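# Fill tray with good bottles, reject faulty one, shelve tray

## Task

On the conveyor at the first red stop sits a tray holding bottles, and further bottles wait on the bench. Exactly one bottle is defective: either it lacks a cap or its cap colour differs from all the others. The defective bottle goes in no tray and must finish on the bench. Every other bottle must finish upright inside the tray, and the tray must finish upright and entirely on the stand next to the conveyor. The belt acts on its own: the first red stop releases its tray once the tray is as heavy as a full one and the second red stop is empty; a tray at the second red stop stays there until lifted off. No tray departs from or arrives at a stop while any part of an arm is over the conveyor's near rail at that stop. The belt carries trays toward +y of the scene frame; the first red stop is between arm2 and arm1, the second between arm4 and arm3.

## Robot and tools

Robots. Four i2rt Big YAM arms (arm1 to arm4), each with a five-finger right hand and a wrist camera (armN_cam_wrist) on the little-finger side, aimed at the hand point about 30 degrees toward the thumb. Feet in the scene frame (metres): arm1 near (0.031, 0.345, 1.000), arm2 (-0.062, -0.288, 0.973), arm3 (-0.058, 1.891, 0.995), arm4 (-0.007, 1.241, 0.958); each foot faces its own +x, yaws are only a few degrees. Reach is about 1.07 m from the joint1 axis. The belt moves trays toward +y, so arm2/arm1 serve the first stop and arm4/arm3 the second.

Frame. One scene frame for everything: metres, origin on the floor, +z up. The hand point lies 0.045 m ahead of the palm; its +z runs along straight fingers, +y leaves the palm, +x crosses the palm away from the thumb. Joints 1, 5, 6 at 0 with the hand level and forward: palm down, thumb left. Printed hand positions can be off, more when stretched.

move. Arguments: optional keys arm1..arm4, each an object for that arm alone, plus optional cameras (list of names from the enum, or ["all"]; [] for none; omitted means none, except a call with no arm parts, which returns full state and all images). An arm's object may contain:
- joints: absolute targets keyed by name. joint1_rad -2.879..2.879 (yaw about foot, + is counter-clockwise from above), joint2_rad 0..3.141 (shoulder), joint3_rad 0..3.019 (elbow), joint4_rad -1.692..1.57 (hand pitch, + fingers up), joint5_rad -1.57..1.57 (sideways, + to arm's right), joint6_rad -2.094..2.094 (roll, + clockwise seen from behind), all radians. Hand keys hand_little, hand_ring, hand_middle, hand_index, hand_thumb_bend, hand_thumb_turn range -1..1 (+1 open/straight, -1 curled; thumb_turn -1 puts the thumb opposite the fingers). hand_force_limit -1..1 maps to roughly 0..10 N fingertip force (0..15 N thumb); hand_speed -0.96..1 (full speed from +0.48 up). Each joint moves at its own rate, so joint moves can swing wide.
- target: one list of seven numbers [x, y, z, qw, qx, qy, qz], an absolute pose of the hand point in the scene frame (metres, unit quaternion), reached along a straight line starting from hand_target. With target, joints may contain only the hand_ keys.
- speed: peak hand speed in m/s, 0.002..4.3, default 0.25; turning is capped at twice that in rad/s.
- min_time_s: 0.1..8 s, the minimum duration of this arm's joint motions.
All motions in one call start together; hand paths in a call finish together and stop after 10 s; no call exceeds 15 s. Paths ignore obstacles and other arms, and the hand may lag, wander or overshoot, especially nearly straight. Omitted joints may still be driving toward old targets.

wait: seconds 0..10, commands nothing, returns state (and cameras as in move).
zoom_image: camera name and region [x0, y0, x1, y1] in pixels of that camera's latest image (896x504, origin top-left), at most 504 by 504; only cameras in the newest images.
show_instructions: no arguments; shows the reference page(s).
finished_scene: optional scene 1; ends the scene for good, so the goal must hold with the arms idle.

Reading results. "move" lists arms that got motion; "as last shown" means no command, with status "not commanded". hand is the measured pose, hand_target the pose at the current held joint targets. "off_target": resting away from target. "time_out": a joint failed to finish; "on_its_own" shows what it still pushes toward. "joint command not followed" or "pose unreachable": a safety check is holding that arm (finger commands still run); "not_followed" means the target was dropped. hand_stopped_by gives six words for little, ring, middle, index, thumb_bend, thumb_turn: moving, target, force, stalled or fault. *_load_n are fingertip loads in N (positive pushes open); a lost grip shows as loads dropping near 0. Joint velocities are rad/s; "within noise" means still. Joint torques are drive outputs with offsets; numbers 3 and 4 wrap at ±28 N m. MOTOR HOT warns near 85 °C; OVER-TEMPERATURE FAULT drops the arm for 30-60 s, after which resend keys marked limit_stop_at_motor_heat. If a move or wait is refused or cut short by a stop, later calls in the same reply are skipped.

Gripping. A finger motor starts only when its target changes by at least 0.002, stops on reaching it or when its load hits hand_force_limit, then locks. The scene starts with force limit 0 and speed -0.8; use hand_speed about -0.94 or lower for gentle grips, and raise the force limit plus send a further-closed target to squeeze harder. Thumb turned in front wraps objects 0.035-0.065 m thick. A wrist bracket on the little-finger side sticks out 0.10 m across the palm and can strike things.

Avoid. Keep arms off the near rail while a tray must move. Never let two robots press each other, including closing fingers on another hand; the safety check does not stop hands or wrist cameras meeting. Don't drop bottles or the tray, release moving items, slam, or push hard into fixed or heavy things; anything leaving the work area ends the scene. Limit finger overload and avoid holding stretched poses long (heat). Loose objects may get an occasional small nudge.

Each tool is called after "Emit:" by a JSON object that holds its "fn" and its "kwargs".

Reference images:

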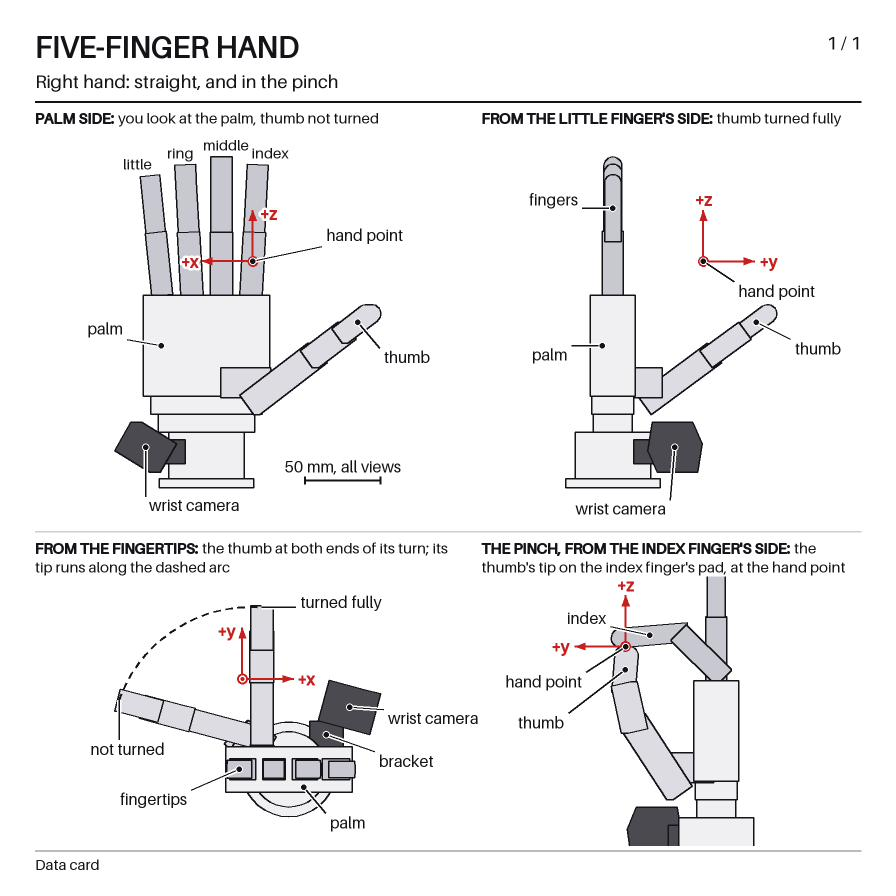

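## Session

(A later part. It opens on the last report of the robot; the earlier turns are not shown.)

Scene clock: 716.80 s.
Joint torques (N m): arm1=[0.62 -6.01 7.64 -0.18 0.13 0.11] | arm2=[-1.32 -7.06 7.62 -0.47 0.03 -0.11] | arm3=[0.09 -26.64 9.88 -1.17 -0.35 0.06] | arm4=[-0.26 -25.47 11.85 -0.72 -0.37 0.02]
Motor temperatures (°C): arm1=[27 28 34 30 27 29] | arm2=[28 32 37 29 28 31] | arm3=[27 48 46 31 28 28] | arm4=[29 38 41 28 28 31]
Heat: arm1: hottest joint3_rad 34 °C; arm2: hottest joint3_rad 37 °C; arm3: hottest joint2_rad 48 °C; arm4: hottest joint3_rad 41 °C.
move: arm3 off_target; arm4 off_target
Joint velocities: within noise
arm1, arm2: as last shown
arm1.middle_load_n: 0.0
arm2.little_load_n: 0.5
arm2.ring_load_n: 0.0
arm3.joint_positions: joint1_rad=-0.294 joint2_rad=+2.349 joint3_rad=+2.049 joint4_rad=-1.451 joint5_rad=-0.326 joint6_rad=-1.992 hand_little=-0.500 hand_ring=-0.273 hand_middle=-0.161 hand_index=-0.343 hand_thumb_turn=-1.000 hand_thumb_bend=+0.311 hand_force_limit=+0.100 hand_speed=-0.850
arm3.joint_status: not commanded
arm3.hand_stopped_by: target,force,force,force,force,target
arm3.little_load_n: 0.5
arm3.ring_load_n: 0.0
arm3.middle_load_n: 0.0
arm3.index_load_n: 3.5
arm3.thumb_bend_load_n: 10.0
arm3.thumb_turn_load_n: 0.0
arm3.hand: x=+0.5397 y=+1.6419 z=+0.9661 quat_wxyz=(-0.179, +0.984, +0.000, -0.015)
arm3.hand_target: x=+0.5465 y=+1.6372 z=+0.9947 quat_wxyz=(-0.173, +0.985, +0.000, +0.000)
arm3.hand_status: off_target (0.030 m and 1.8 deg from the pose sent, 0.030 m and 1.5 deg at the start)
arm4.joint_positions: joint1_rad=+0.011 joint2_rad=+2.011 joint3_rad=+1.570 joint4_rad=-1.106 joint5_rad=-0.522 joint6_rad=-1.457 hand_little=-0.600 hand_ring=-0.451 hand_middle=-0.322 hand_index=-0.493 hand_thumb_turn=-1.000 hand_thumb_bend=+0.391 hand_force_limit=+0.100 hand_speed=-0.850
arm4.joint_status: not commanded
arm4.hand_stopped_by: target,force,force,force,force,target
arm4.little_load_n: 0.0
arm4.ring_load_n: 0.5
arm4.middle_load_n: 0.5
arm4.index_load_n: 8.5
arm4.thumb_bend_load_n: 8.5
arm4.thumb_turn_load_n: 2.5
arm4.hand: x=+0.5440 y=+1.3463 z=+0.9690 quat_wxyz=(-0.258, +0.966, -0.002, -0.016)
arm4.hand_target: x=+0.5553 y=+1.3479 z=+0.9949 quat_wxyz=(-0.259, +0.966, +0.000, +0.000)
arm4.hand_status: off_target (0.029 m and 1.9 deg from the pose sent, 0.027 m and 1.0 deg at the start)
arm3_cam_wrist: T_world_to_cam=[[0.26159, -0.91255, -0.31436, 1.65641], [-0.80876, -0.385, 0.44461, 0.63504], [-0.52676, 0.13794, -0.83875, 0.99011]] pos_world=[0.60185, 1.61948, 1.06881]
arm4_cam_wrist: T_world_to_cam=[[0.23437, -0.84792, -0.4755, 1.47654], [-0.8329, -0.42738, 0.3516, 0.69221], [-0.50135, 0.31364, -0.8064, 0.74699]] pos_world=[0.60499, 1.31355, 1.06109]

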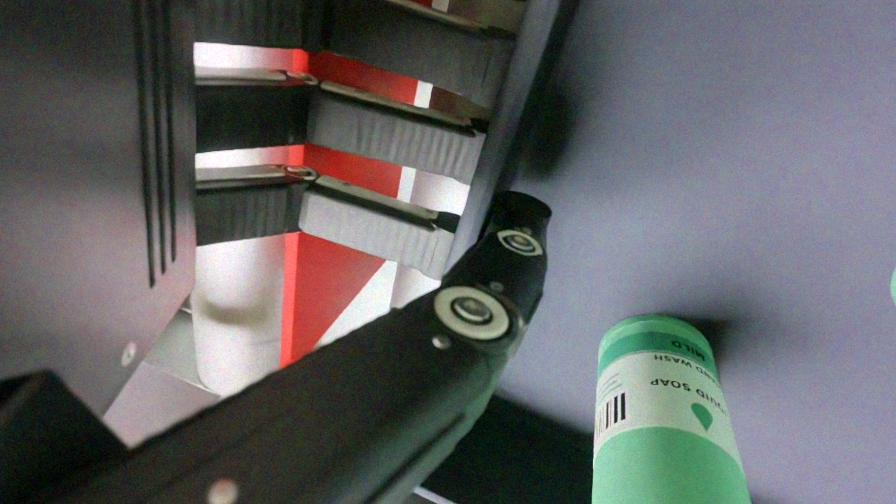

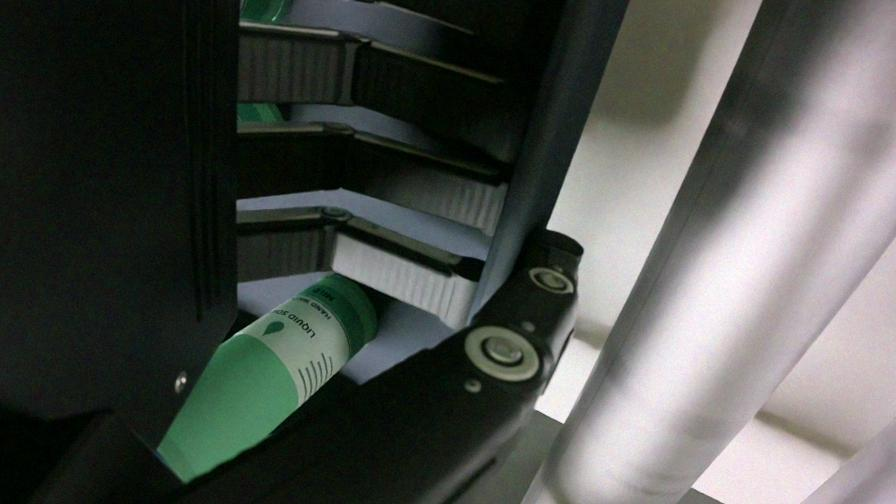

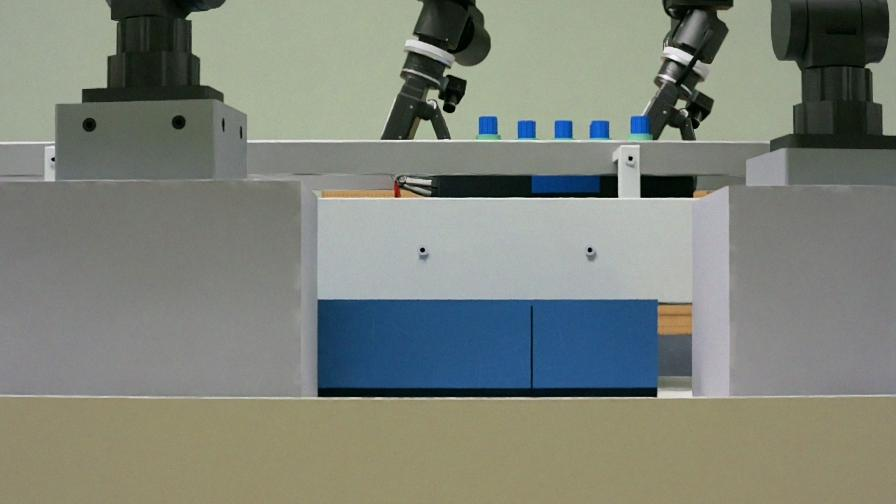

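Emit:
{"fn": "move", "kwargs": {"arm3": {"target": [0.547, 1.637, 1.02, -0.1736, 0.9848, 0, 0], "speed": 0.04}, "arm4": {"target": [0.556, 1.348, 1.02, -0.2588, 0.9659, 0, 0], "speed": 0.04}, "cameras": ["arm4_cam_wrist", "cam_stand_across", "cam_stand_end"]}}

Emit:
{"fn": "zoom_image", "kwargs": {"camera": "cam_stand_across", "region": [360, 90, 760, 220]}}

Scene clock: 722.80 s.
Joint torques (N m): arm1=[0.97 -5.95 7.49 -0.21 0.15 0.05] | arm2=[-1.2 -7 7.62 -0.5 0.02 -0.11] | arm3=[0.26 -28.51 11.64 -1.57 -0.51 0.07] | arm4=[-0.26 -27.81 12.72 -0.96 -0.21 0.02]
Motor temperatures (°C): arm1=[27 28 34 30 27 29] | arm2=[28 32 37 29 28 31] | arm3=[27 49 45 31 28 28] | arm4=[29 38 42 28 28 31]
Heat: arm1: hottest joint3_rad 34 °C; arm2: hottest joint3_rad 37 °C; arm3: hottest joint2_rad 49 °C; arm4: hottest joint3_rad 42 °C.
move: arm3 off_target; arm4 off_target
Joint velocities: within noise
arm1, arm2: as last shown
arm2.little_load_n: 0.0
arm2.thumb_bend_load_n: 0.5
arm3.joint_positions: joint1_rad=-0.296 joint2_rad=+2.349 joint3_rad=+2.049 joint4_rad=-1.488 joint5_rad=-0.322 joint6_rad=-1.992 hand_little=-0.500 hand_ring=-0.273 hand_middle=-0.161 hand_index=-0.342 hand_thumb_turn=-1.000 hand_thumb_bend=+0.311 hand_force_limit=+0.100 hand_speed=-0.850
arm3.joint_status: not commanded
arm3.hand_stopped_by: target,force,force,force,force,target
arm3.little_load_n: 0.0
arm3.ring_load_n: 0.0
arm3.middle_load_n: 0.0
arm3.index_load_n: 3.5
arm3.thumb_bend_load_n: 9.0
arm3.thumb_turn_load_n: -0.5
arm3.hand: x=+0.5294 y=+1.6433 z=+0.9682 quat_wxyz=(-0.184, +0.982, -0.004, -0.032)
arm3.hand_target: x=+0.5450 y=+1.6377 z=+1.0193 quat_wxyz=(-0.173, +0.985, +0.000, +0.000)
arm3.hand_status: off_target (0.055 m and 3.9 deg from the pose sent, 0.055 m and 1.9 deg at the start)
arm4.joint_positions: joint1_rad=+0.012 joint2_rad=+2.011 joint3_rad=+1.588 joint4_rad=-1.153 joint5_rad=-0.527 joint6_rad=-1.457 hand_little=-0.600 hand_ring=-0.451 hand_middle=-0.321 hand_index=-0.492 hand_thumb_turn=-1.000 hand_thumb_bend=+0.391 hand_force_limit=+0.100 hand_speed=-0.850
arm4.joint_status: not commanded
arm4.hand_stopped_by: target,force,force,force,force,target
arm4.little_load_n: 0.0
arm4.ring_load_n: 0.0
arm4.middle_load_n: 3.5
arm4.index_load_n: 8.0
arm4.thumb_bend_load_n: 8.0
arm4.thumb_turn_load_n: 0.0
arm4.hand: x=+0.5390 y=+1.3469 z=+0.9764 quat_wxyz=(-0.259, +0.966, -0.005, -0.030)
arm4.hand_target: x=+0.5543 y=+1.3480 z=+1.0194 quat_wxyz=(-0.259, +0.966, +0.000, +0.000)
arm4.hand_status: off_target (0.047 m and 3.5 deg from the pose sent, 0.052 m and 1.9 deg at the start)
arm4_cam_wrist: T_world_to_cam=[[0.22086, -0.84706, -0.48344, 1.49563], [-0.82224, -0.4283, 0.3748, 0.65854], [-0.52454, 0.31472, -0.79108, 0.74635]] pos_world=[0.60264, 1.31404, 1.06665]

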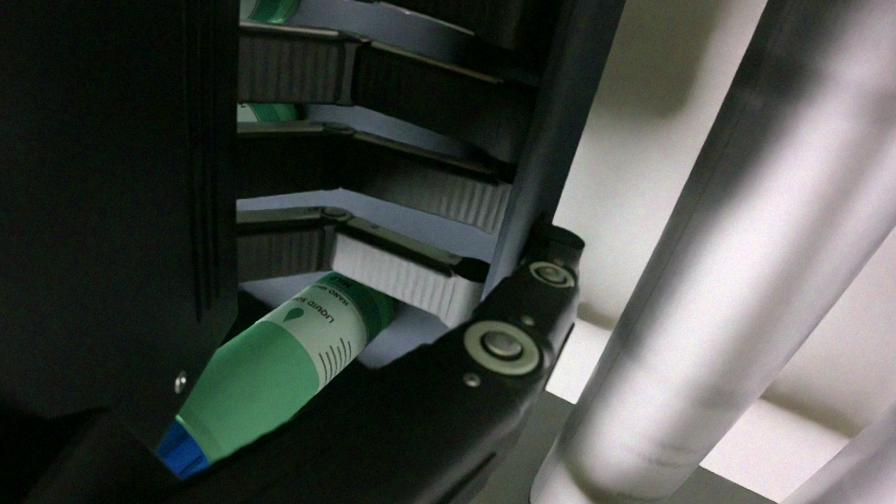

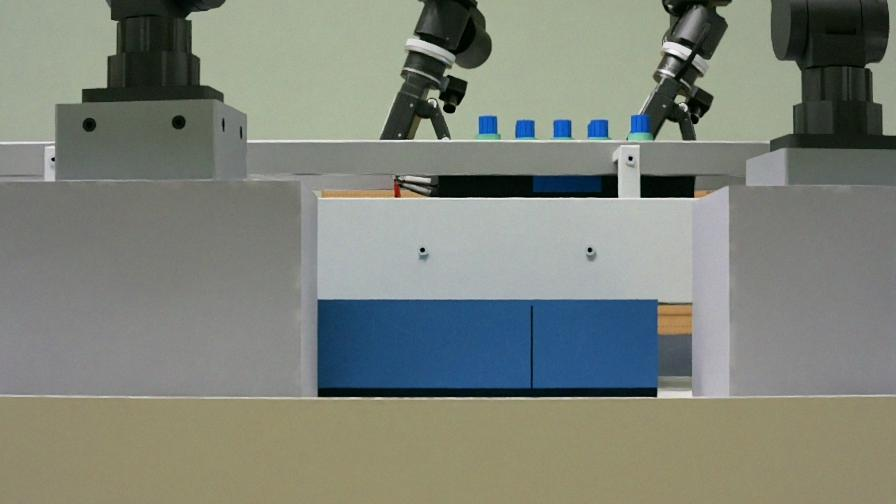

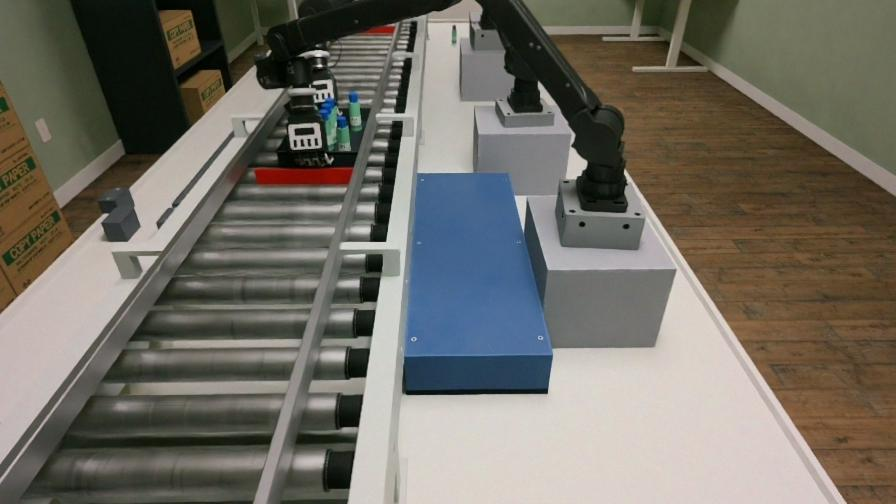

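Scaled by 1.260.

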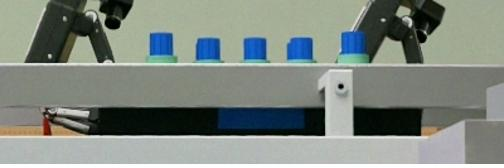

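Emit:
{"fn": "move", "kwargs": {"arm3": {"target": [0.558, 1.638, 1.045, -0.1735, 0.9843, 0.0053, 0.0301], "speed": 0.04}, "arm4": {"target": [0.567, 1.348, 1.035, -0.2587, 0.9654, 0.0079, 0.0295], "speed": 0.04}, "cameras": ["arm3_cam_wrist", "arm4_cam_wrist", "cam_stand_across", "cam_stand_end"]}}

Emit:
{"fn": "zoom_image", "kwargs": {"camera": "cam_stand_across", "region": [360, 90, 760, 220]}}

Scene clock: 735.53 s.
Joint torques (N m): arm1=[1.55 -6.07 7.68 -0.16 0.17 0.06] | arm2=[-1.26 -7.12 7.65 -0.47 0.02 -0.11] | arm3=[0.5 -30.8 11.67 -1.02 -0.87 0.16] | arm4=[-0.26 -28.75 12.79 0.14 -0.04 0.02]
Motor temperatures (°C): arm1=[27 28 34 30 27 29] | arm2=[28 32 37 29 28 31] | arm3=[27 51 46 31 28 28] | arm4=[29 39 43 28 28 31]
Heat: arm1: hottest joint3_rad 34 °C; arm2: hottest joint3_rad 37 °C; arm3: hottest joint2_rad 51 °C; arm4: hottest joint3_rad 43 °C.
move: arm3 off_target; arm4 off_target
Joint velocities: within noise
arm1, arm2: as last shown
arm2.thumb_bend_load_n: 0.0
arm3.joint_positions: joint1_rad=-0.298 joint2_rad=+2.337 joint3_rad=+2.049 joint4_rad=-1.488 joint5_rad=-0.337 joint6_rad=-2.004 hand_little=-0.500 hand_ring=-0.273 hand_middle=-0.161 hand_index=-0.342 hand_thumb_turn=-1.000 hand_thumb_bend=+0.311 hand_force_limit=+0.100 hand_speed=-0.850
arm3.joint_status: not commanded
arm3.hand_stopped_by: target,force,force,force,force,target
arm3.little_load_n: 1.0
arm3.ring_load_n: 0.0
arm3.middle_load_n: 0.5
arm3.index_load_n: 4.0
arm3.thumb_bend_load_n: 9.5
arm3.thumb_turn_load_n: 0.0
arm3.hand: x=+0.5324 y=+1.6438 z=+0.9755 quat_wxyz=(-0.188, +0.982, +0.001, -0.023)
arm3.hand_target: x=+0.5544 y=+1.6393 z=+1.0438 quat_wxyz=(-0.174, +0.984, +0.006, +0.030)
arm3.hand_status: off_target (0.074 m and 6.3 deg from the pose sent, 0.082 m and 7.4 deg at the start)
arm4.joint_positions: joint1_rad=+0.012 joint2_rad=+1.993 joint3_rad=+1.588 joint4_rad=-1.153 joint5_rad=-0.525 joint6_rad=-1.457 hand_little=-0.600 hand_ring=-0.451 hand_middle=-0.322 hand_index=-0.492 hand_thumb_turn=-1.000 hand_thumb_bend=+0.391 hand_force_limit=+0.100 hand_speed=-0.850
arm4.joint_status: not commanded
arm4.hand_stopped_by: target,force,force,force,force,target
arm4.little_load_n: 0.5
arm4.ring_load_n: 0.0
arm4.middle_load_n: 1.5
arm4.index_load_n: 10.5
arm4.thumb_bend_load_n: 8.5
arm4.thumb_turn_load_n: 0.0
arm4.hand: x=+0.5409 y=+1.3468 z=+0.9859 quat_wxyz=(-0.259, +0.966, -0.003, -0.021)
arm4.hand_target: x=+0.5644 y=+1.3477 z=+1.0349 quat_wxyz=(-0.259, +0.965, +0.008, +0.030)
arm4.hand_status: off_target (0.056 m and 6.0 deg from the pose sent, 0.065 m and 7.0 deg at the start)
arm3_cam_wrist: T_world_to_cam=[[0.26054, -0.9052, -0.33576, 1.67242], [-0.8006, -0.39693, 0.44886, 0.63681], [-0.53958, 0.15187, -0.82812, 0.96743]] pos_world=[0.59611, 1.61972, 1.07684]
arm4_cam_wrist: T_world_to_cam=[[0.22913, -0.84698, -0.47971, 1.49144], [-0.82889, -0.42816, 0.36004, 0.67441], [-0.51034, 0.31513, -0.80015, 0.75564]] pos_world=[0.60291, 1.31384, 1.07728]

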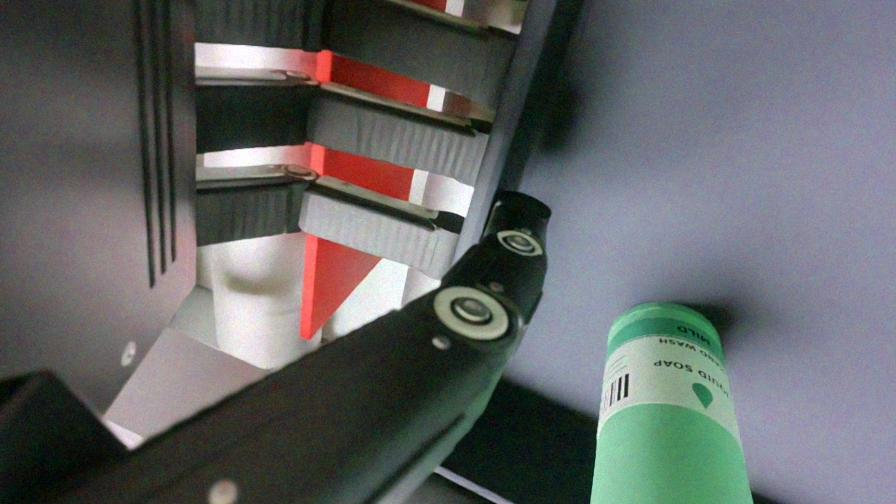

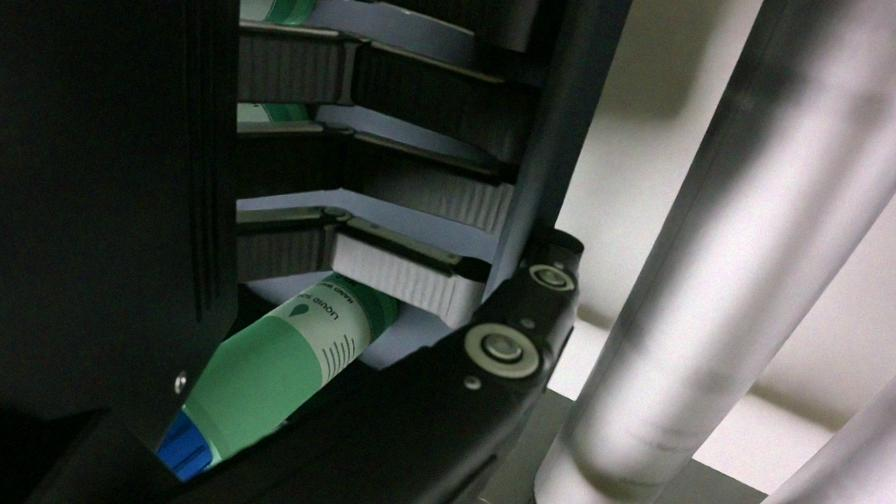

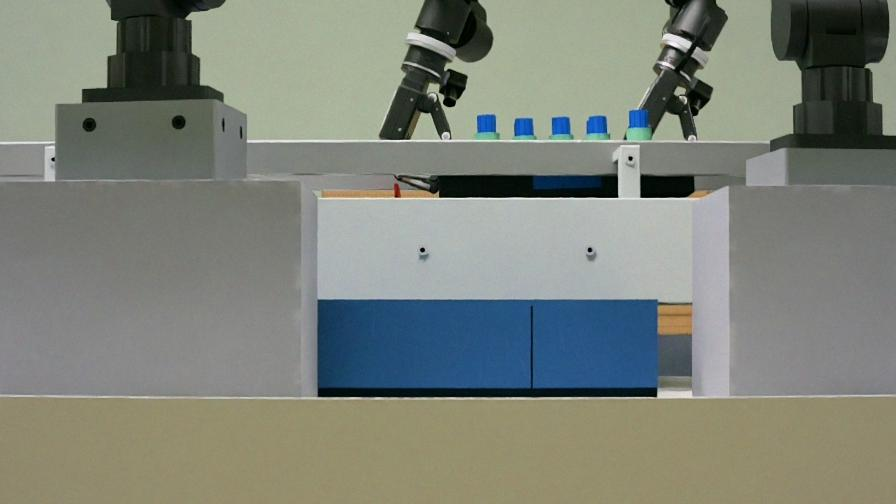

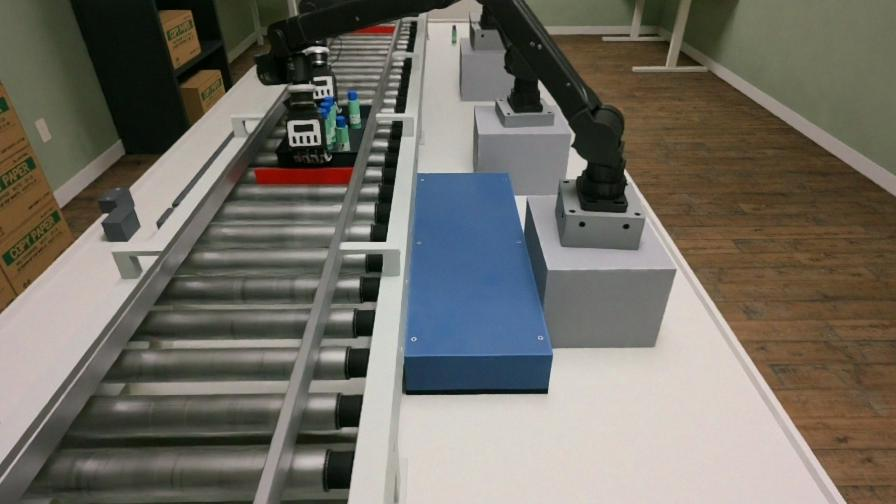

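Scaled by 1.260.

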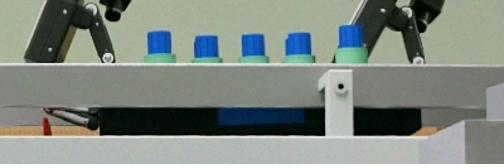

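Emit:
{"fn": "move", "kwargs": {"arm3": {"target": [0.558, 1.638, 1.072, -0.1735, 0.9843, 0.0053, 0.0301], "speed": 0.04}, "arm4": {"target": [0.567, 1.348, 1.05, -0.2587, 0.9654, 0.0079, 0.0295], "speed": 0.04}, "cameras": ["cam_stand_across", "cam_stand_low", "arm3_cam_wrist", "arm4_cam_wrist"]}}

Emit:
{"fn": "zoom_image", "kwargs": {"camera": "cam_stand_across", "region": [360, 90, 760, 220]}}

Scene clock: 750.53 s.
Joint torques (N m): arm1=[1.44 -5.48 7.41 -0.2 0.16 0.11] | arm2=[-1.14 -7.12 7.62 -0.47 0.02 -0.12] | arm3=[0.67 -31.44 13.24 -1.39 -0.79 0.16] | arm4=[-0.26 -28.63 14.05 -0.43 -0.05 0.01]
Motor temperatures (°C): arm1=[27 28 34 30 27 29] | arm2=[28 32 37 29 28 31] | arm3=[27 50 46 31 29 28] | arm4=[29 41 44 28 28 31]
Heat: arm1: hottest joint3_rad 34 °C; arm2: hottest joint3_rad 37 °C; arm3: hottest joint2_rad 50 °C; arm4: hottest joint3_rad 44 °C.
move: arm3 off_target; arm4 off_target
Joint velocities: arm1=[within noise] | arm2=[within noise] | arm3=[-0.024 -0.005 -0.012 -0.012 0.037 -0.154] | arm4=[within noise]
arm1, arm2: as last shown
arm3.joint_positions: joint1_rad=-0.301 joint2_rad=+2.327 joint3_rad=+2.068 joint4_rad=-1.532 joint5_rad=-0.339 joint6_rad=-2.004 hand_little=-0.500 hand_ring=-0.273 hand_middle=-0.161 hand_index=-0.342 hand_thumb_turn=-1.000 hand_thumb_bend=+0.311 hand_force_limit=+0.100 hand_speed=-0.850
arm3.joint_status: not commanded
arm3.hand_stopped_by: target,force,force,force,force,target
arm3.little_load_n: 0.0
arm3.ring_load_n: 0.0
arm3.middle_load_n: 0.0
arm3.index_load_n: 6.5
arm3.thumb_bend_load_n: 8.5
arm3.thumb_turn_load_n: 0.0
arm3.hand: x=+0.5287 y=+1.6441 z=+0.9898 quat_wxyz=(-0.192, +0.981, -0.002, -0.029)
arm3.hand_target: x=+0.5527 y=+1.6400 z=+1.0701 quat_wxyz=(-0.174, +0.984, +0.006, +0.030)
arm3.hand_status: off_target (0.087 m and 7.2 deg from the pose sent, 0.100 m and 6.3 deg at the start)
arm4.joint_positions: joint1_rad=+0.012 joint2_rad=+1.980 joint3_rad=+1.594 joint4_rad=-1.169 joint5_rad=-0.525 joint6_rad=-1.457 hand_little=-0.600 hand_ring=-0.451 hand_middle=-0.322 hand_index=-0.492 hand_thumb_turn=-1.000 hand_thumb_bend=+0.391 hand_force_limit=+0.100 hand_speed=-0.850
arm4.joint_status: not commanded
arm4.hand_stopped_by: target,force,force,force,force,target
arm4.little_load_n: 0.0
arm4.ring_load_n: 1.5
arm4.middle_load_n: 3.0
arm4.index_load_n: 8.0
arm4.thumb_bend_load_n: 10.0
arm4.thumb_turn_load_n: 0.0
arm4.hand: x=+0.5400 y=+1.3469 z=+0.9948 quat_wxyz=(-0.259, +0.966, -0.003, -0.021)
arm4.hand_target: x=+0.5637 y=+1.3478 z=+1.0496 quat_wxyz=(-0.259, +0.965, +0.008, +0.030)
arm4.hand_status: off_target (0.061 m and 5.9 deg from the pose sent, 0.069 m and 6.0 deg at the start)
pictures: arm3_cam_wrist, arm4_cam_wrist, cam_stand_across, cam_stand_low
arm3_cam_wrist: T_world_to_cam=[[0.25346, -0.90323, -0.34632, 1.68937], [-0.7959, -0.3982, 0.45604, 0.62004], [-0.54981, 0.16005, -0.81981, 0.96096]] pos_world=[0.59365, 1.61898, 1.0901]
arm4_cam_wrist: T_world_to_cam=[[0.23019, -0.84678, -0.47957, 1.49509], [-0.82927, -0.42856, 0.35867, 0.67268], [-0.50923, 0.31513, -0.80086, 0.76237]] pos_world=[0.60191, 1.31404, 1.08628]

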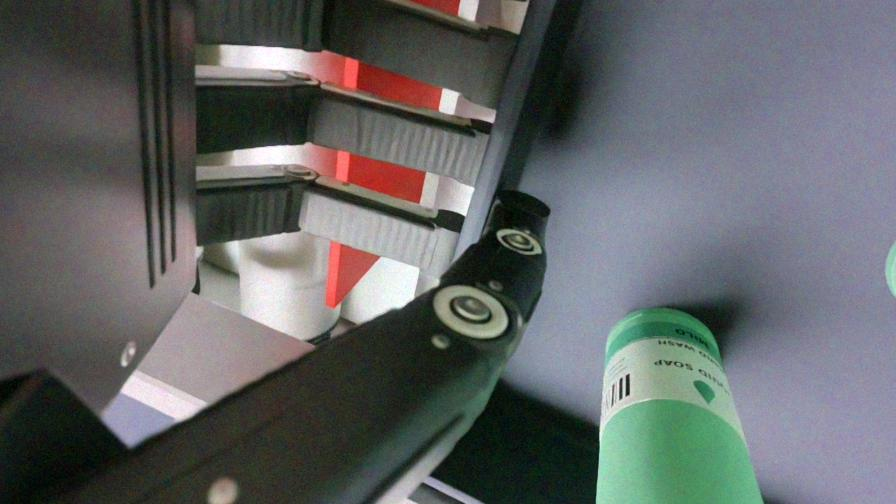

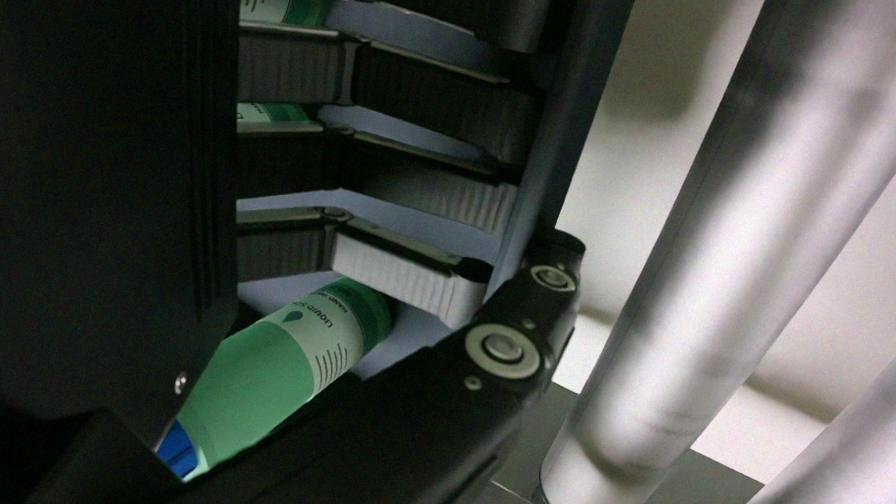

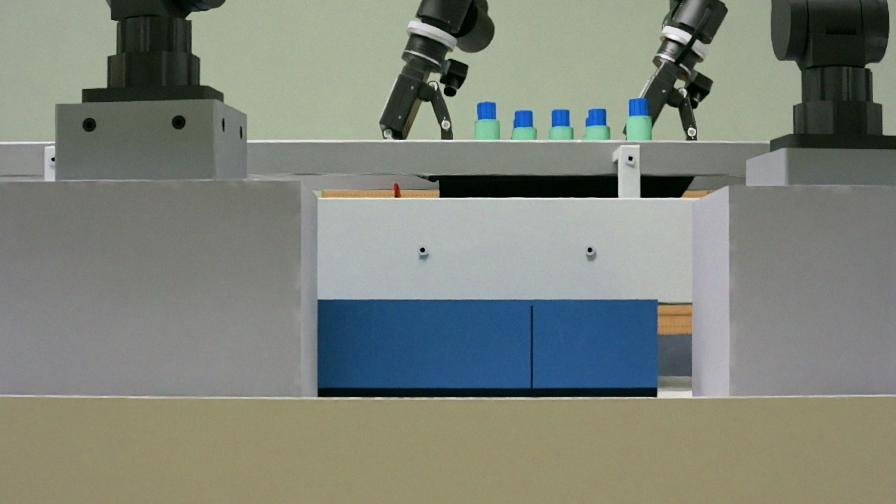

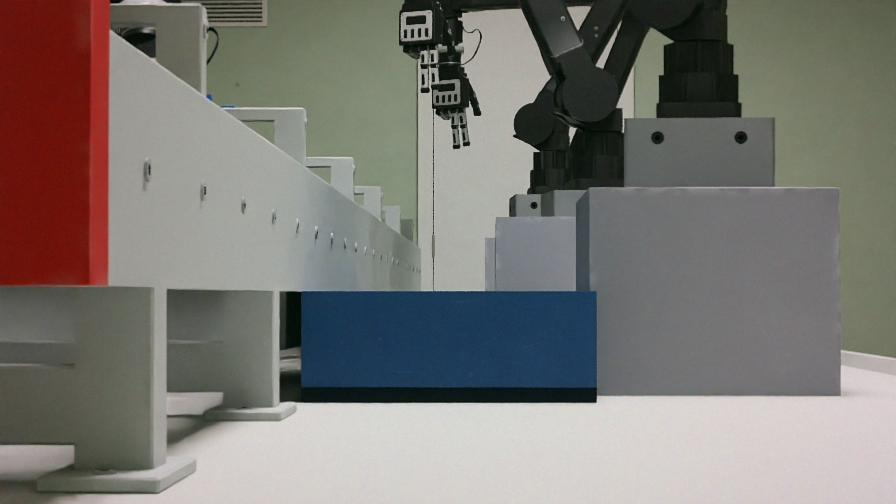

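Scaled by 1.260.

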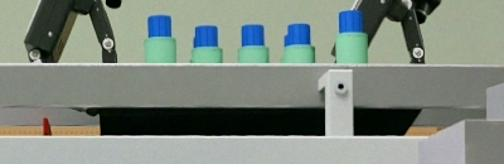

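Emit:
{"fn": "move", "kwargs": {"arm3": {"target": [0.565, 1.638, 1.108, -0.1735, 0.9843, 0.0053, 0.0301], "speed": 0.04}, "arm4": {"target": [0.572, 1.348, 1.083, -0.2587, 0.9654, 0.0079, 0.0295], "speed": 0.04}, "cameras": ["cam_stand_across", "cam_stand", "arm3_cam_wrist", "arm4_cam_wrist"]}}

Emit:
{"fn": "zoom_image", "kwargs": {"camera": "cam_stand_across", "region": [360, 90, 760, 220]}}

Scene clock: 755.87 s.
Joint torques (N m): arm1=[0.67 -5.95 7.76 -0.13 0.14 0.1] | arm2=[-1.32 -7.12 7.65 -0.46 0.02 -0.11] | arm3=[0.85 -29.57 14.23 -1.07 -0.48 0.21] | arm4=[-0.44 -28.34 14.56 -0.28 -0.27 0]
Motor temperatures (°C): arm1=[27 28 34 30 27 29] | arm2=[28 32 37 29 28 31] | arm3=[27 50 47 31 29 28] | arm4=[29 42 44 28 28 31]
Heat: arm1: hottest joint3_rad 34 °C; arm2: hottest joint3_rad 37 °C; arm3: hottest joint2_rad 50 °C; arm4: hottest joint3_rad 44 °C.
move: arm3 off_target; arm4 off_target
Joint velocities: within noise
arm1, arm2: as last shown
arm3.joint_positions: joint1_rad=-0.301 joint2_rad=+2.322 joint3_rad=+2.190 joint4_rad=-1.650 joint5_rad=-0.348 joint6_rad=-2.004 hand_little=-0.500 hand_ring=-0.273 hand_middle=-0.161 hand_index=-0.342 hand_thumb_turn=-1.000 hand_thumb_bend=+0.311 hand_force_limit=+0.100 hand_speed=-0.850
arm3.joint_status: not commanded
arm3.hand_stopped_by: target,force,force,force,force,target
arm3.little_load_n: 0.0
arm3.ring_load_n: 2.0
arm3.middle_load_n: 0.0
arm3.index_load_n: 6.0
arm3.thumb_bend_load_n: 9.0
arm3.thumb_turn_load_n: 0.0
arm3.hand: x=+0.5392 y=+1.6422 z=+1.0386 quat_wxyz=(-0.195, +0.981, -0.001, -0.023)
arm3.hand_target: x=+0.5602 y=+1.6399 z=+1.1071 quat_wxyz=(-0.174, +0.984, +0.005, +0.031)
arm3.hand_status: off_target (0.074 m and 6.6 deg from the pose sent, 0.124 m and 7.1 deg at the start)
arm4.joint_positions: joint1_rad=+0.013 joint2_rad=+1.968 joint3_rad=+1.670 joint4_rad=-1.260 joint5_rad=-0.519 joint6_rad=-1.457 hand_little=-0.600 hand_ring=-0.451 hand_middle=-0.321 hand_index=-0.492 hand_thumb_turn=-1.000 hand_thumb_bend=+0.392 hand_force_limit=+0.100 hand_speed=-0.850
arm4.joint_status: not commanded
arm4.hand_stopped_by: target,force,force,force,force,target
arm4.little_load_n: 0.0
arm4.ring_load_n: 0.0
arm4.middle_load_n: 5.0
arm4.index_load_n: 5.5
arm4.thumb_bend_load_n: 13.0
arm4.thumb_turn_load_n: 0.0
arm4.hand: x=+0.5466 y=+1.3468 z=+1.0289 quat_wxyz=(-0.256, +0.966, -0.003, -0.022)
arm4.hand_target: x=+0.5685 y=+1.3477 z=+1.0827 quat_wxyz=(-0.259, +0.965, +0.008, +0.030)
arm4.hand_status: off_target (0.060 m and 6.0 deg from the pose sent, 0.094 m and 5.9 deg at the start)
pictures: arm3_cam_wrist, arm4_cam_wrist, cam_stand, cam_stand_across
arm3_cam_wrist: T_world_to_cam=[[0.25604, -0.90201, -0.3476, 1.69982], [-0.80223, -0.3989, 0.44419, 0.62226], [-0.53932, 0.16513, -0.82575, 0.99928]] pos_world=[0.6029, 1.61646, 1.13962]
arm4_cam_wrist: T_world_to_cam=[[0.22966, -0.84969, -0.47463, 1.50894], [-0.82814, -0.4268, 0.36336, 0.65806], [-0.51131, 0.30961, -0.80168, 0.80242]] pos_world=[0.60871, 1.31455, 1.12037]

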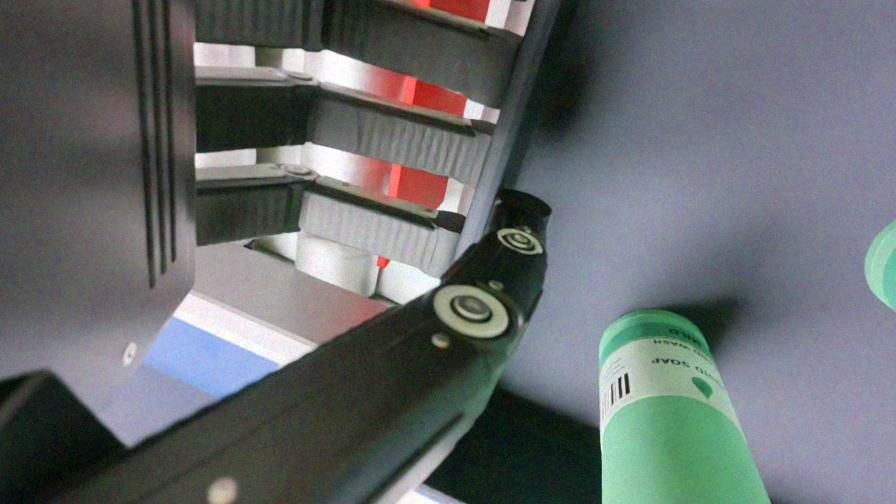

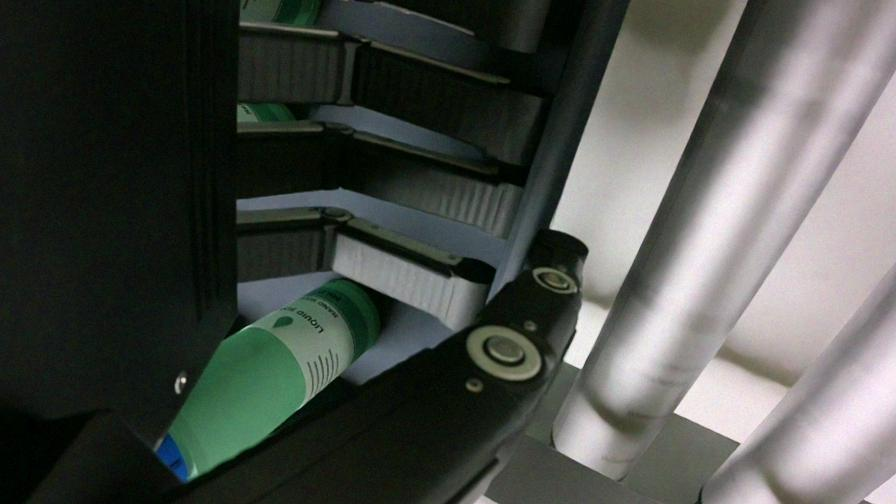

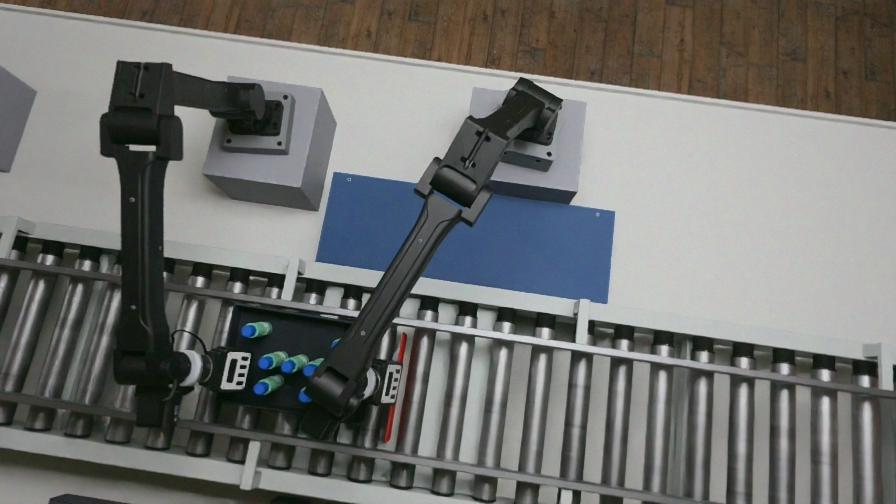

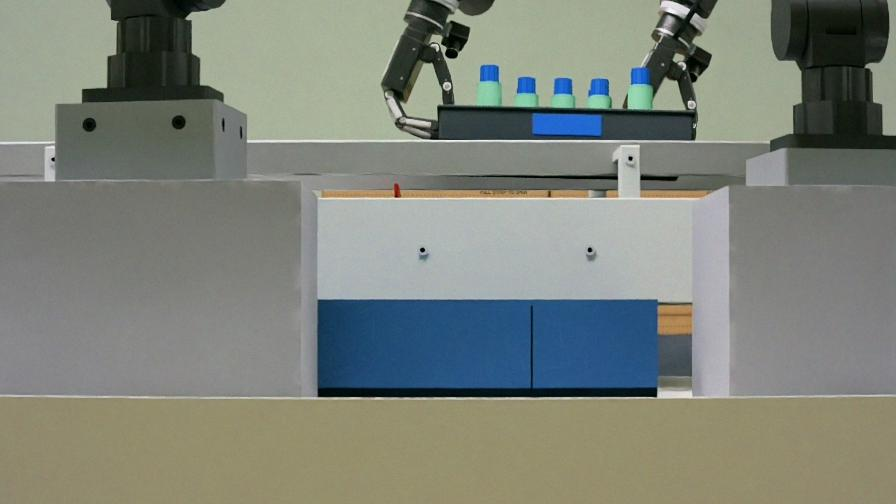

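Scaled by 1.260.

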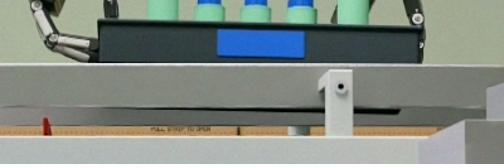

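Emit:
{"fn": "move", "kwargs": {"arm3": {"target": [0.567, 1.638, 1.132, -0.1734, 0.9835, 0.0091, 0.0515], "speed": 0.04}, "arm4": {"target": [0.574, 1.348, 1.116, -0.2584, 0.9646, 0.0135, 0.0505], "speed": 0.04}, "cameras": ["cam_stand_across", "cam_stand_end", "cam_stand_low"]}}

Emit:
{"fn": "zoom_image", "kwargs": {"camera": "cam_stand_across", "region": [360, 40, 760, 170]}}

Emit:
{"fn": "zoom_image", "kwargs": {"camera": "cam_stand_end", "region": [200, 100, 500, 400]}}

Scene clock: 770.10 s.
Joint torques (N m): arm1=[0.67 -5.77 7.72 -0.28 0.16 0.1] | arm2=[-1.26 -7.18 7.65 -0.47 0.02 -0.11] | arm3=[0.62 -31.97 13.74 -1.02 -0.76 0.14] | arm4=[-0.38 -28.4 15.01 -0.23 -0.13 0.01]
Motor temperatures (°C): arm1=[27 28 34 30 27 29] | arm2=[28 32 37 29 28 31] | arm3=[27 52 47 31 29 28] | arm4=[29 41 48 28 28 31]
Heat: arm1: hottest joint3_rad 34 °C; arm2: hottest joint3_rad 37 °C; arm3: hottest joint2_rad 52 °C; arm4: hottest joint3_rad 48 °C.
move: arm3 off_target; arm4 off_target
Joint velocities: within noise
arm1, arm2: as last shown
arm3.joint_positions: joint1_rad=-0.301 joint2_rad=+2.313 joint3_rad=+2.191 joint4_rad=-1.650 joint5_rad=-0.357 joint6_rad=-2.004 hand_little=-0.500 hand_ring=-0.273 hand_middle=-0.161 hand_index=-0.342 hand_thumb_turn=-1.000 hand_thumb_bend=+0.311 hand_force_limit=+0.100 hand_speed=-0.850
arm3.joint_status: not commanded
arm3.hand_stopped_by: target,force,force,force,force,target
arm3.little_load_n: 0.0
arm3.ring_load_n: 2.0
arm3.middle_load_n: 0.0
arm3.index_load_n: 6.5
arm3.thumb_bend_load_n: 8.5
arm3.thumb_turn_load_n: 0.0
arm3.hand: x=+0.5408 y=+1.6435 z=+1.0447 quat_wxyz=(-0.197, +0.980, -0.001, -0.016)
arm3.hand_target: x=+0.5608 y=+1.6404 z=+1.1302 quat_wxyz=(-0.174, +0.983, +0.009, +0.052)
arm3.hand_status: off_target (0.091 m and 8.3 deg from the pose sent, 0.097 m and 8.9 deg at the start)
arm4.joint_positions: joint1_rad=+0.013 joint2_rad=+1.931 joint3_rad=+1.692 joint4_rad=-1.283 joint5_rad=-0.518 joint6_rad=-1.457 hand_little=-0.600 hand_ring=-0.451 hand_middle=-0.322 hand_index=-0.492 hand_thumb_turn=-1.000 hand_thumb_bend=+0.392 hand_force_limit=+0.100 hand_speed=-0.850
arm4.joint_status: not commanded
arm4.hand_stopped_by: target,force,force,force,force,target
arm4.little_load_n: 0.0
arm4.ring_load_n: 0.5
arm4.middle_load_n: 1.0
arm4.index_load_n: 9.0
arm4.thumb_bend_load_n: 10.5
arm4.thumb_turn_load_n: 0.5
arm4.hand: x=+0.5505 y=+1.3469 z=+1.0572 quat_wxyz=(-0.257, +0.966, +0.002, -0.004)
arm4.hand_target: x=+0.5702 y=+1.3477 z=+1.1156 quat_wxyz=(-0.259, +0.965, +0.013, +0.051)
arm4.hand_status: off_target (0.063 m and 6.4 deg from the pose sent, 0.091 m and 8.5 deg at the start)

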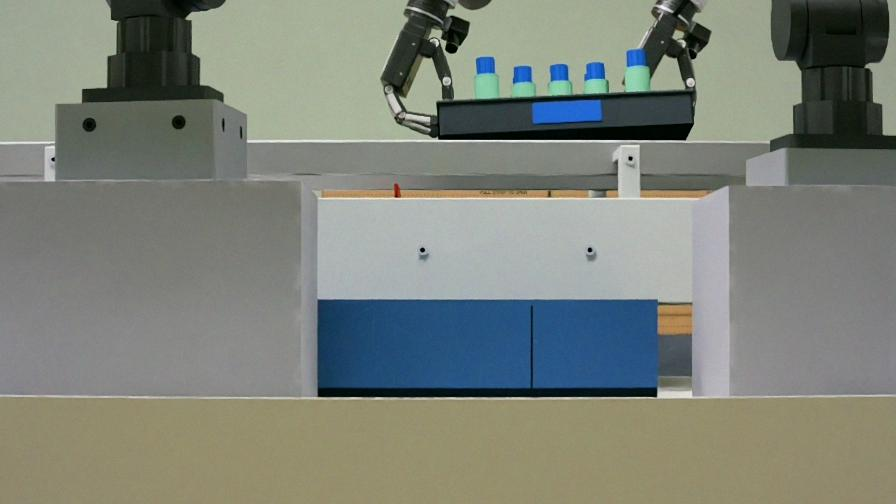

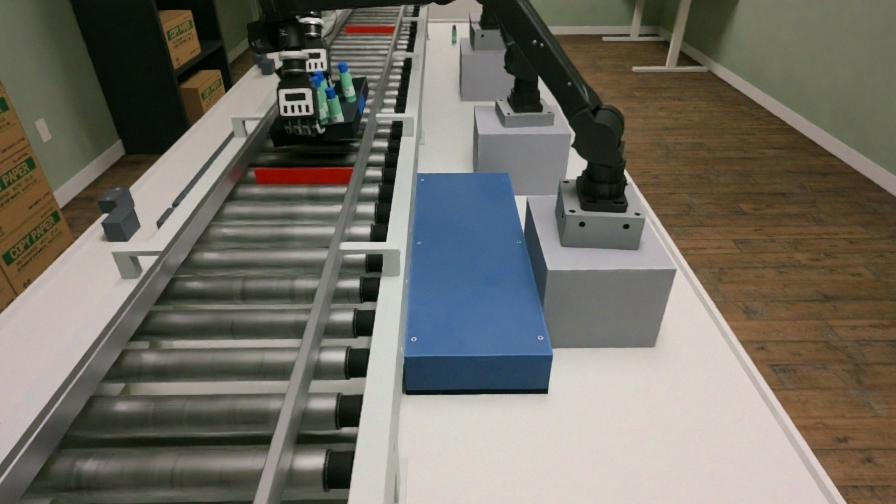

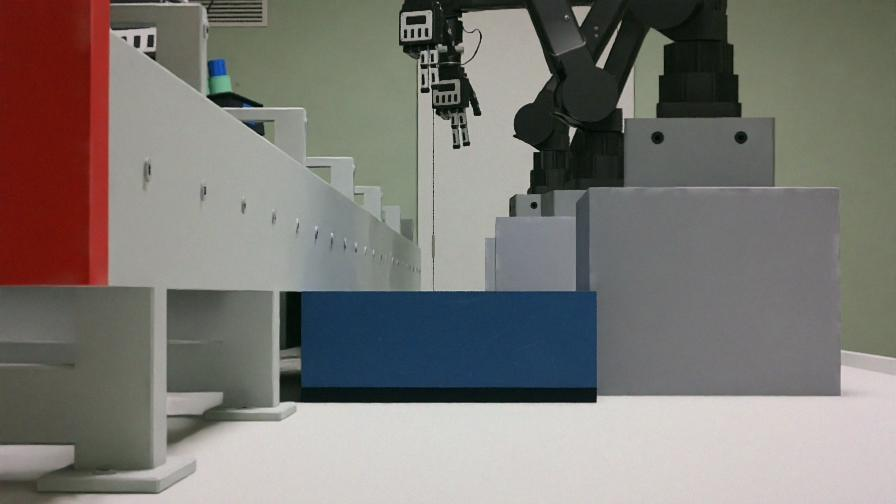

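Scaled by 1.260.

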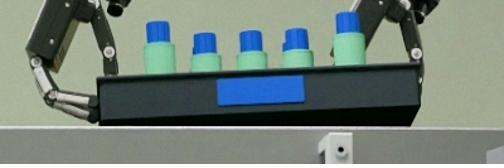

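Scaled by 1.680.

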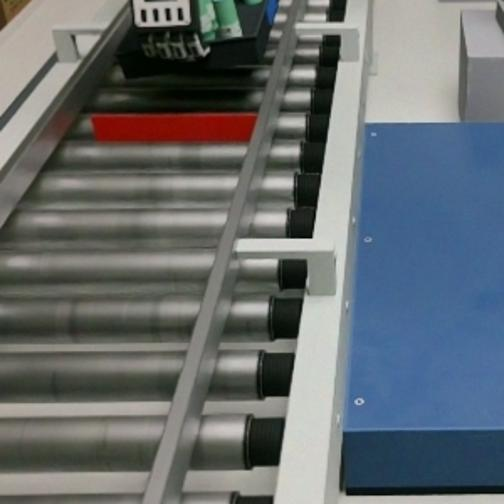

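Emit:
{"fn": "move", "kwargs": {"arm3": {"target": [0.567, 1.638, 1.155, -0.1734, 0.9835, 0.0091, 0.0515], "speed": 0.04}, "cameras": ["cam_stand_across", "cam_stand_end"]}}

Emit:
{"fn": "zoom_image", "kwargs": {"camera": "cam_stand_across", "region": [360, 40, 760, 170]}}

Scene clock: 775.20 s.
Joint torques (N m): arm1=[1.03 -6.24 7.61 -0.09 0.13 0.09] | arm2=[-1.38 -7.12 7.65 -0.43 0.01 -0.11] | arm3=[0.56 -32.5 14.26 -1.18 -0.66 0.19] | arm4=[-0.32 -28.4 15.02 -0.2 -0.14 0.01]
Motor temperatures (°C): arm1=[27 28 34 30 27 29] | arm2=[28 32 37 29 28 31] | arm3=[27 53 48 31 29 28] | arm4=[29 42 49 28 28 31]
Heat: arm1: hottest joint3_rad 34 °C; arm2: hottest joint3_rad 37 °C; arm3: hottest joint2_rad 53 °C; arm4: hottest joint3_rad 49 °C.
move: arm3 off_target
Joint velocities: within noise
arm1, arm2, arm4: as last shown
arm3.joint_positions: joint1_rad=-0.301 joint2_rad=+2.301 joint3_rad=+2.214 joint4_rad=-1.672 joint5_rad=-0.359 joint6_rad=-2.004 hand_little=-0.500 hand_ring=-0.273 hand_middle=-0.161 hand_index=-0.342 hand_thumb_turn=-1.000 hand_thumb_bend=+0.311 hand_force_limit=+0.100 hand_speed=-0.850
arm3.joint_status: not commanded
arm3.hand_stopped_by: target,force,force,force,force,target
arm3.little_load_n: 0.0
arm3.ring_load_n: 2.5
arm3.middle_load_n: 0.0
arm3.index_load_n: 5.5
arm3.thumb_bend_load_n: 9.5
arm3.thumb_turn_load_n: 0.0
arm3.hand: x=+0.5426 y=+1.6432 z=+1.0604 quat_wxyz=(-0.195, +0.981, +0.000, -0.011)
arm3.hand_target: x=+0.5599 y=+1.6409 z=+1.1523 quat_wxyz=(-0.170, +0.984, +0.009, +0.060)
arm3.hand_status: off_target (0.098 m and 7.6 deg from the pose sent, 0.114 m and 8.3 deg at the start; pose on its path clipped on 5 of 34 steps; a joint's target at an end of its range on 21 of 34 steps)
arm4.joint_positions: joint1_rad=+0.013 joint2_rad=+1.931 joint3_rad=+1.692 joint4_rad=-1.284 joint5_rad=-0.518 joint6_rad=-1.457 hand_little=-0.600 hand_ring=-0.451 hand_middle=-0.322 hand_index=-0.492 hand_thumb_turn=-1.000 hand_thumb_bend=+0.392 hand_force_limit=+0.100 hand_speed=-0.850
arm4.little_load_n: 0.5
arm4.ring_load_n: 0.0
arm4.middle_load_n: 3.0
arm4.index_load_n: 8.0
arm4.thumb_bend_load_n: 12.5
arm4.thumb_turn_load_n: 1.0
arm4.hand: x=+0.5502 y=+1.3469 z=+1.0572 quat_wxyz=(-0.257, +0.966, +0.002, -0.005)

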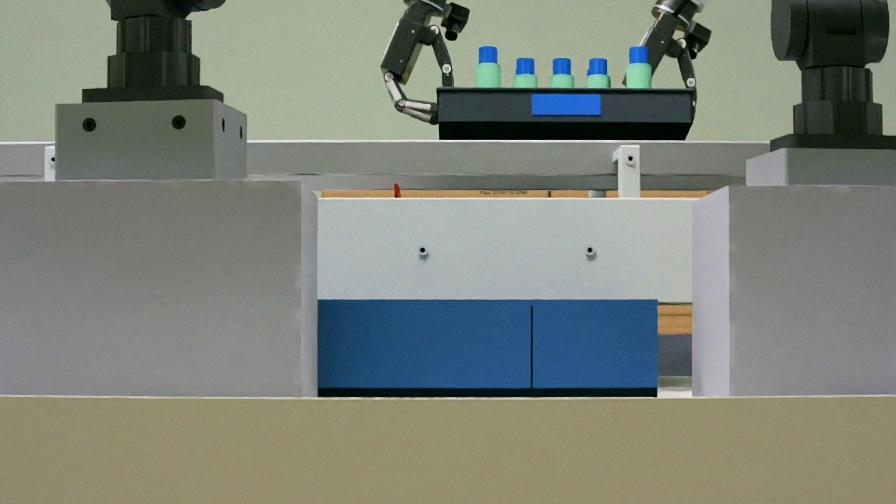

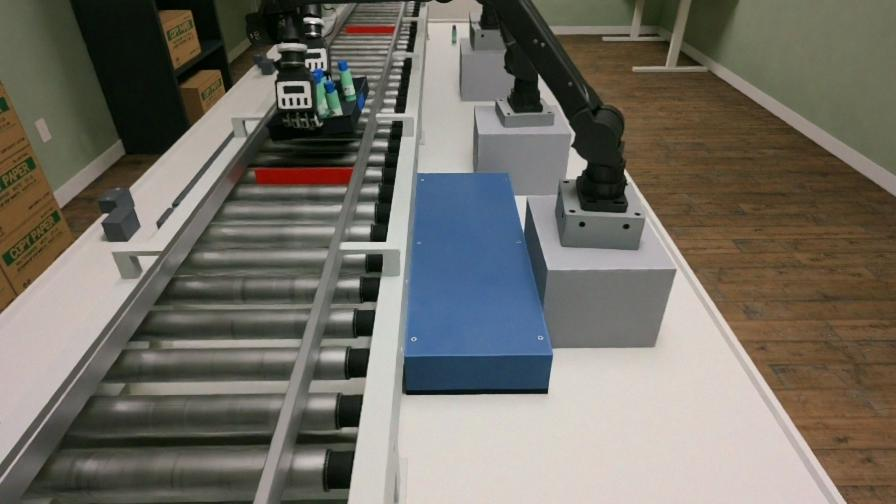

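Scaled by 1.260.

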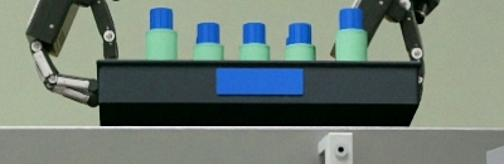

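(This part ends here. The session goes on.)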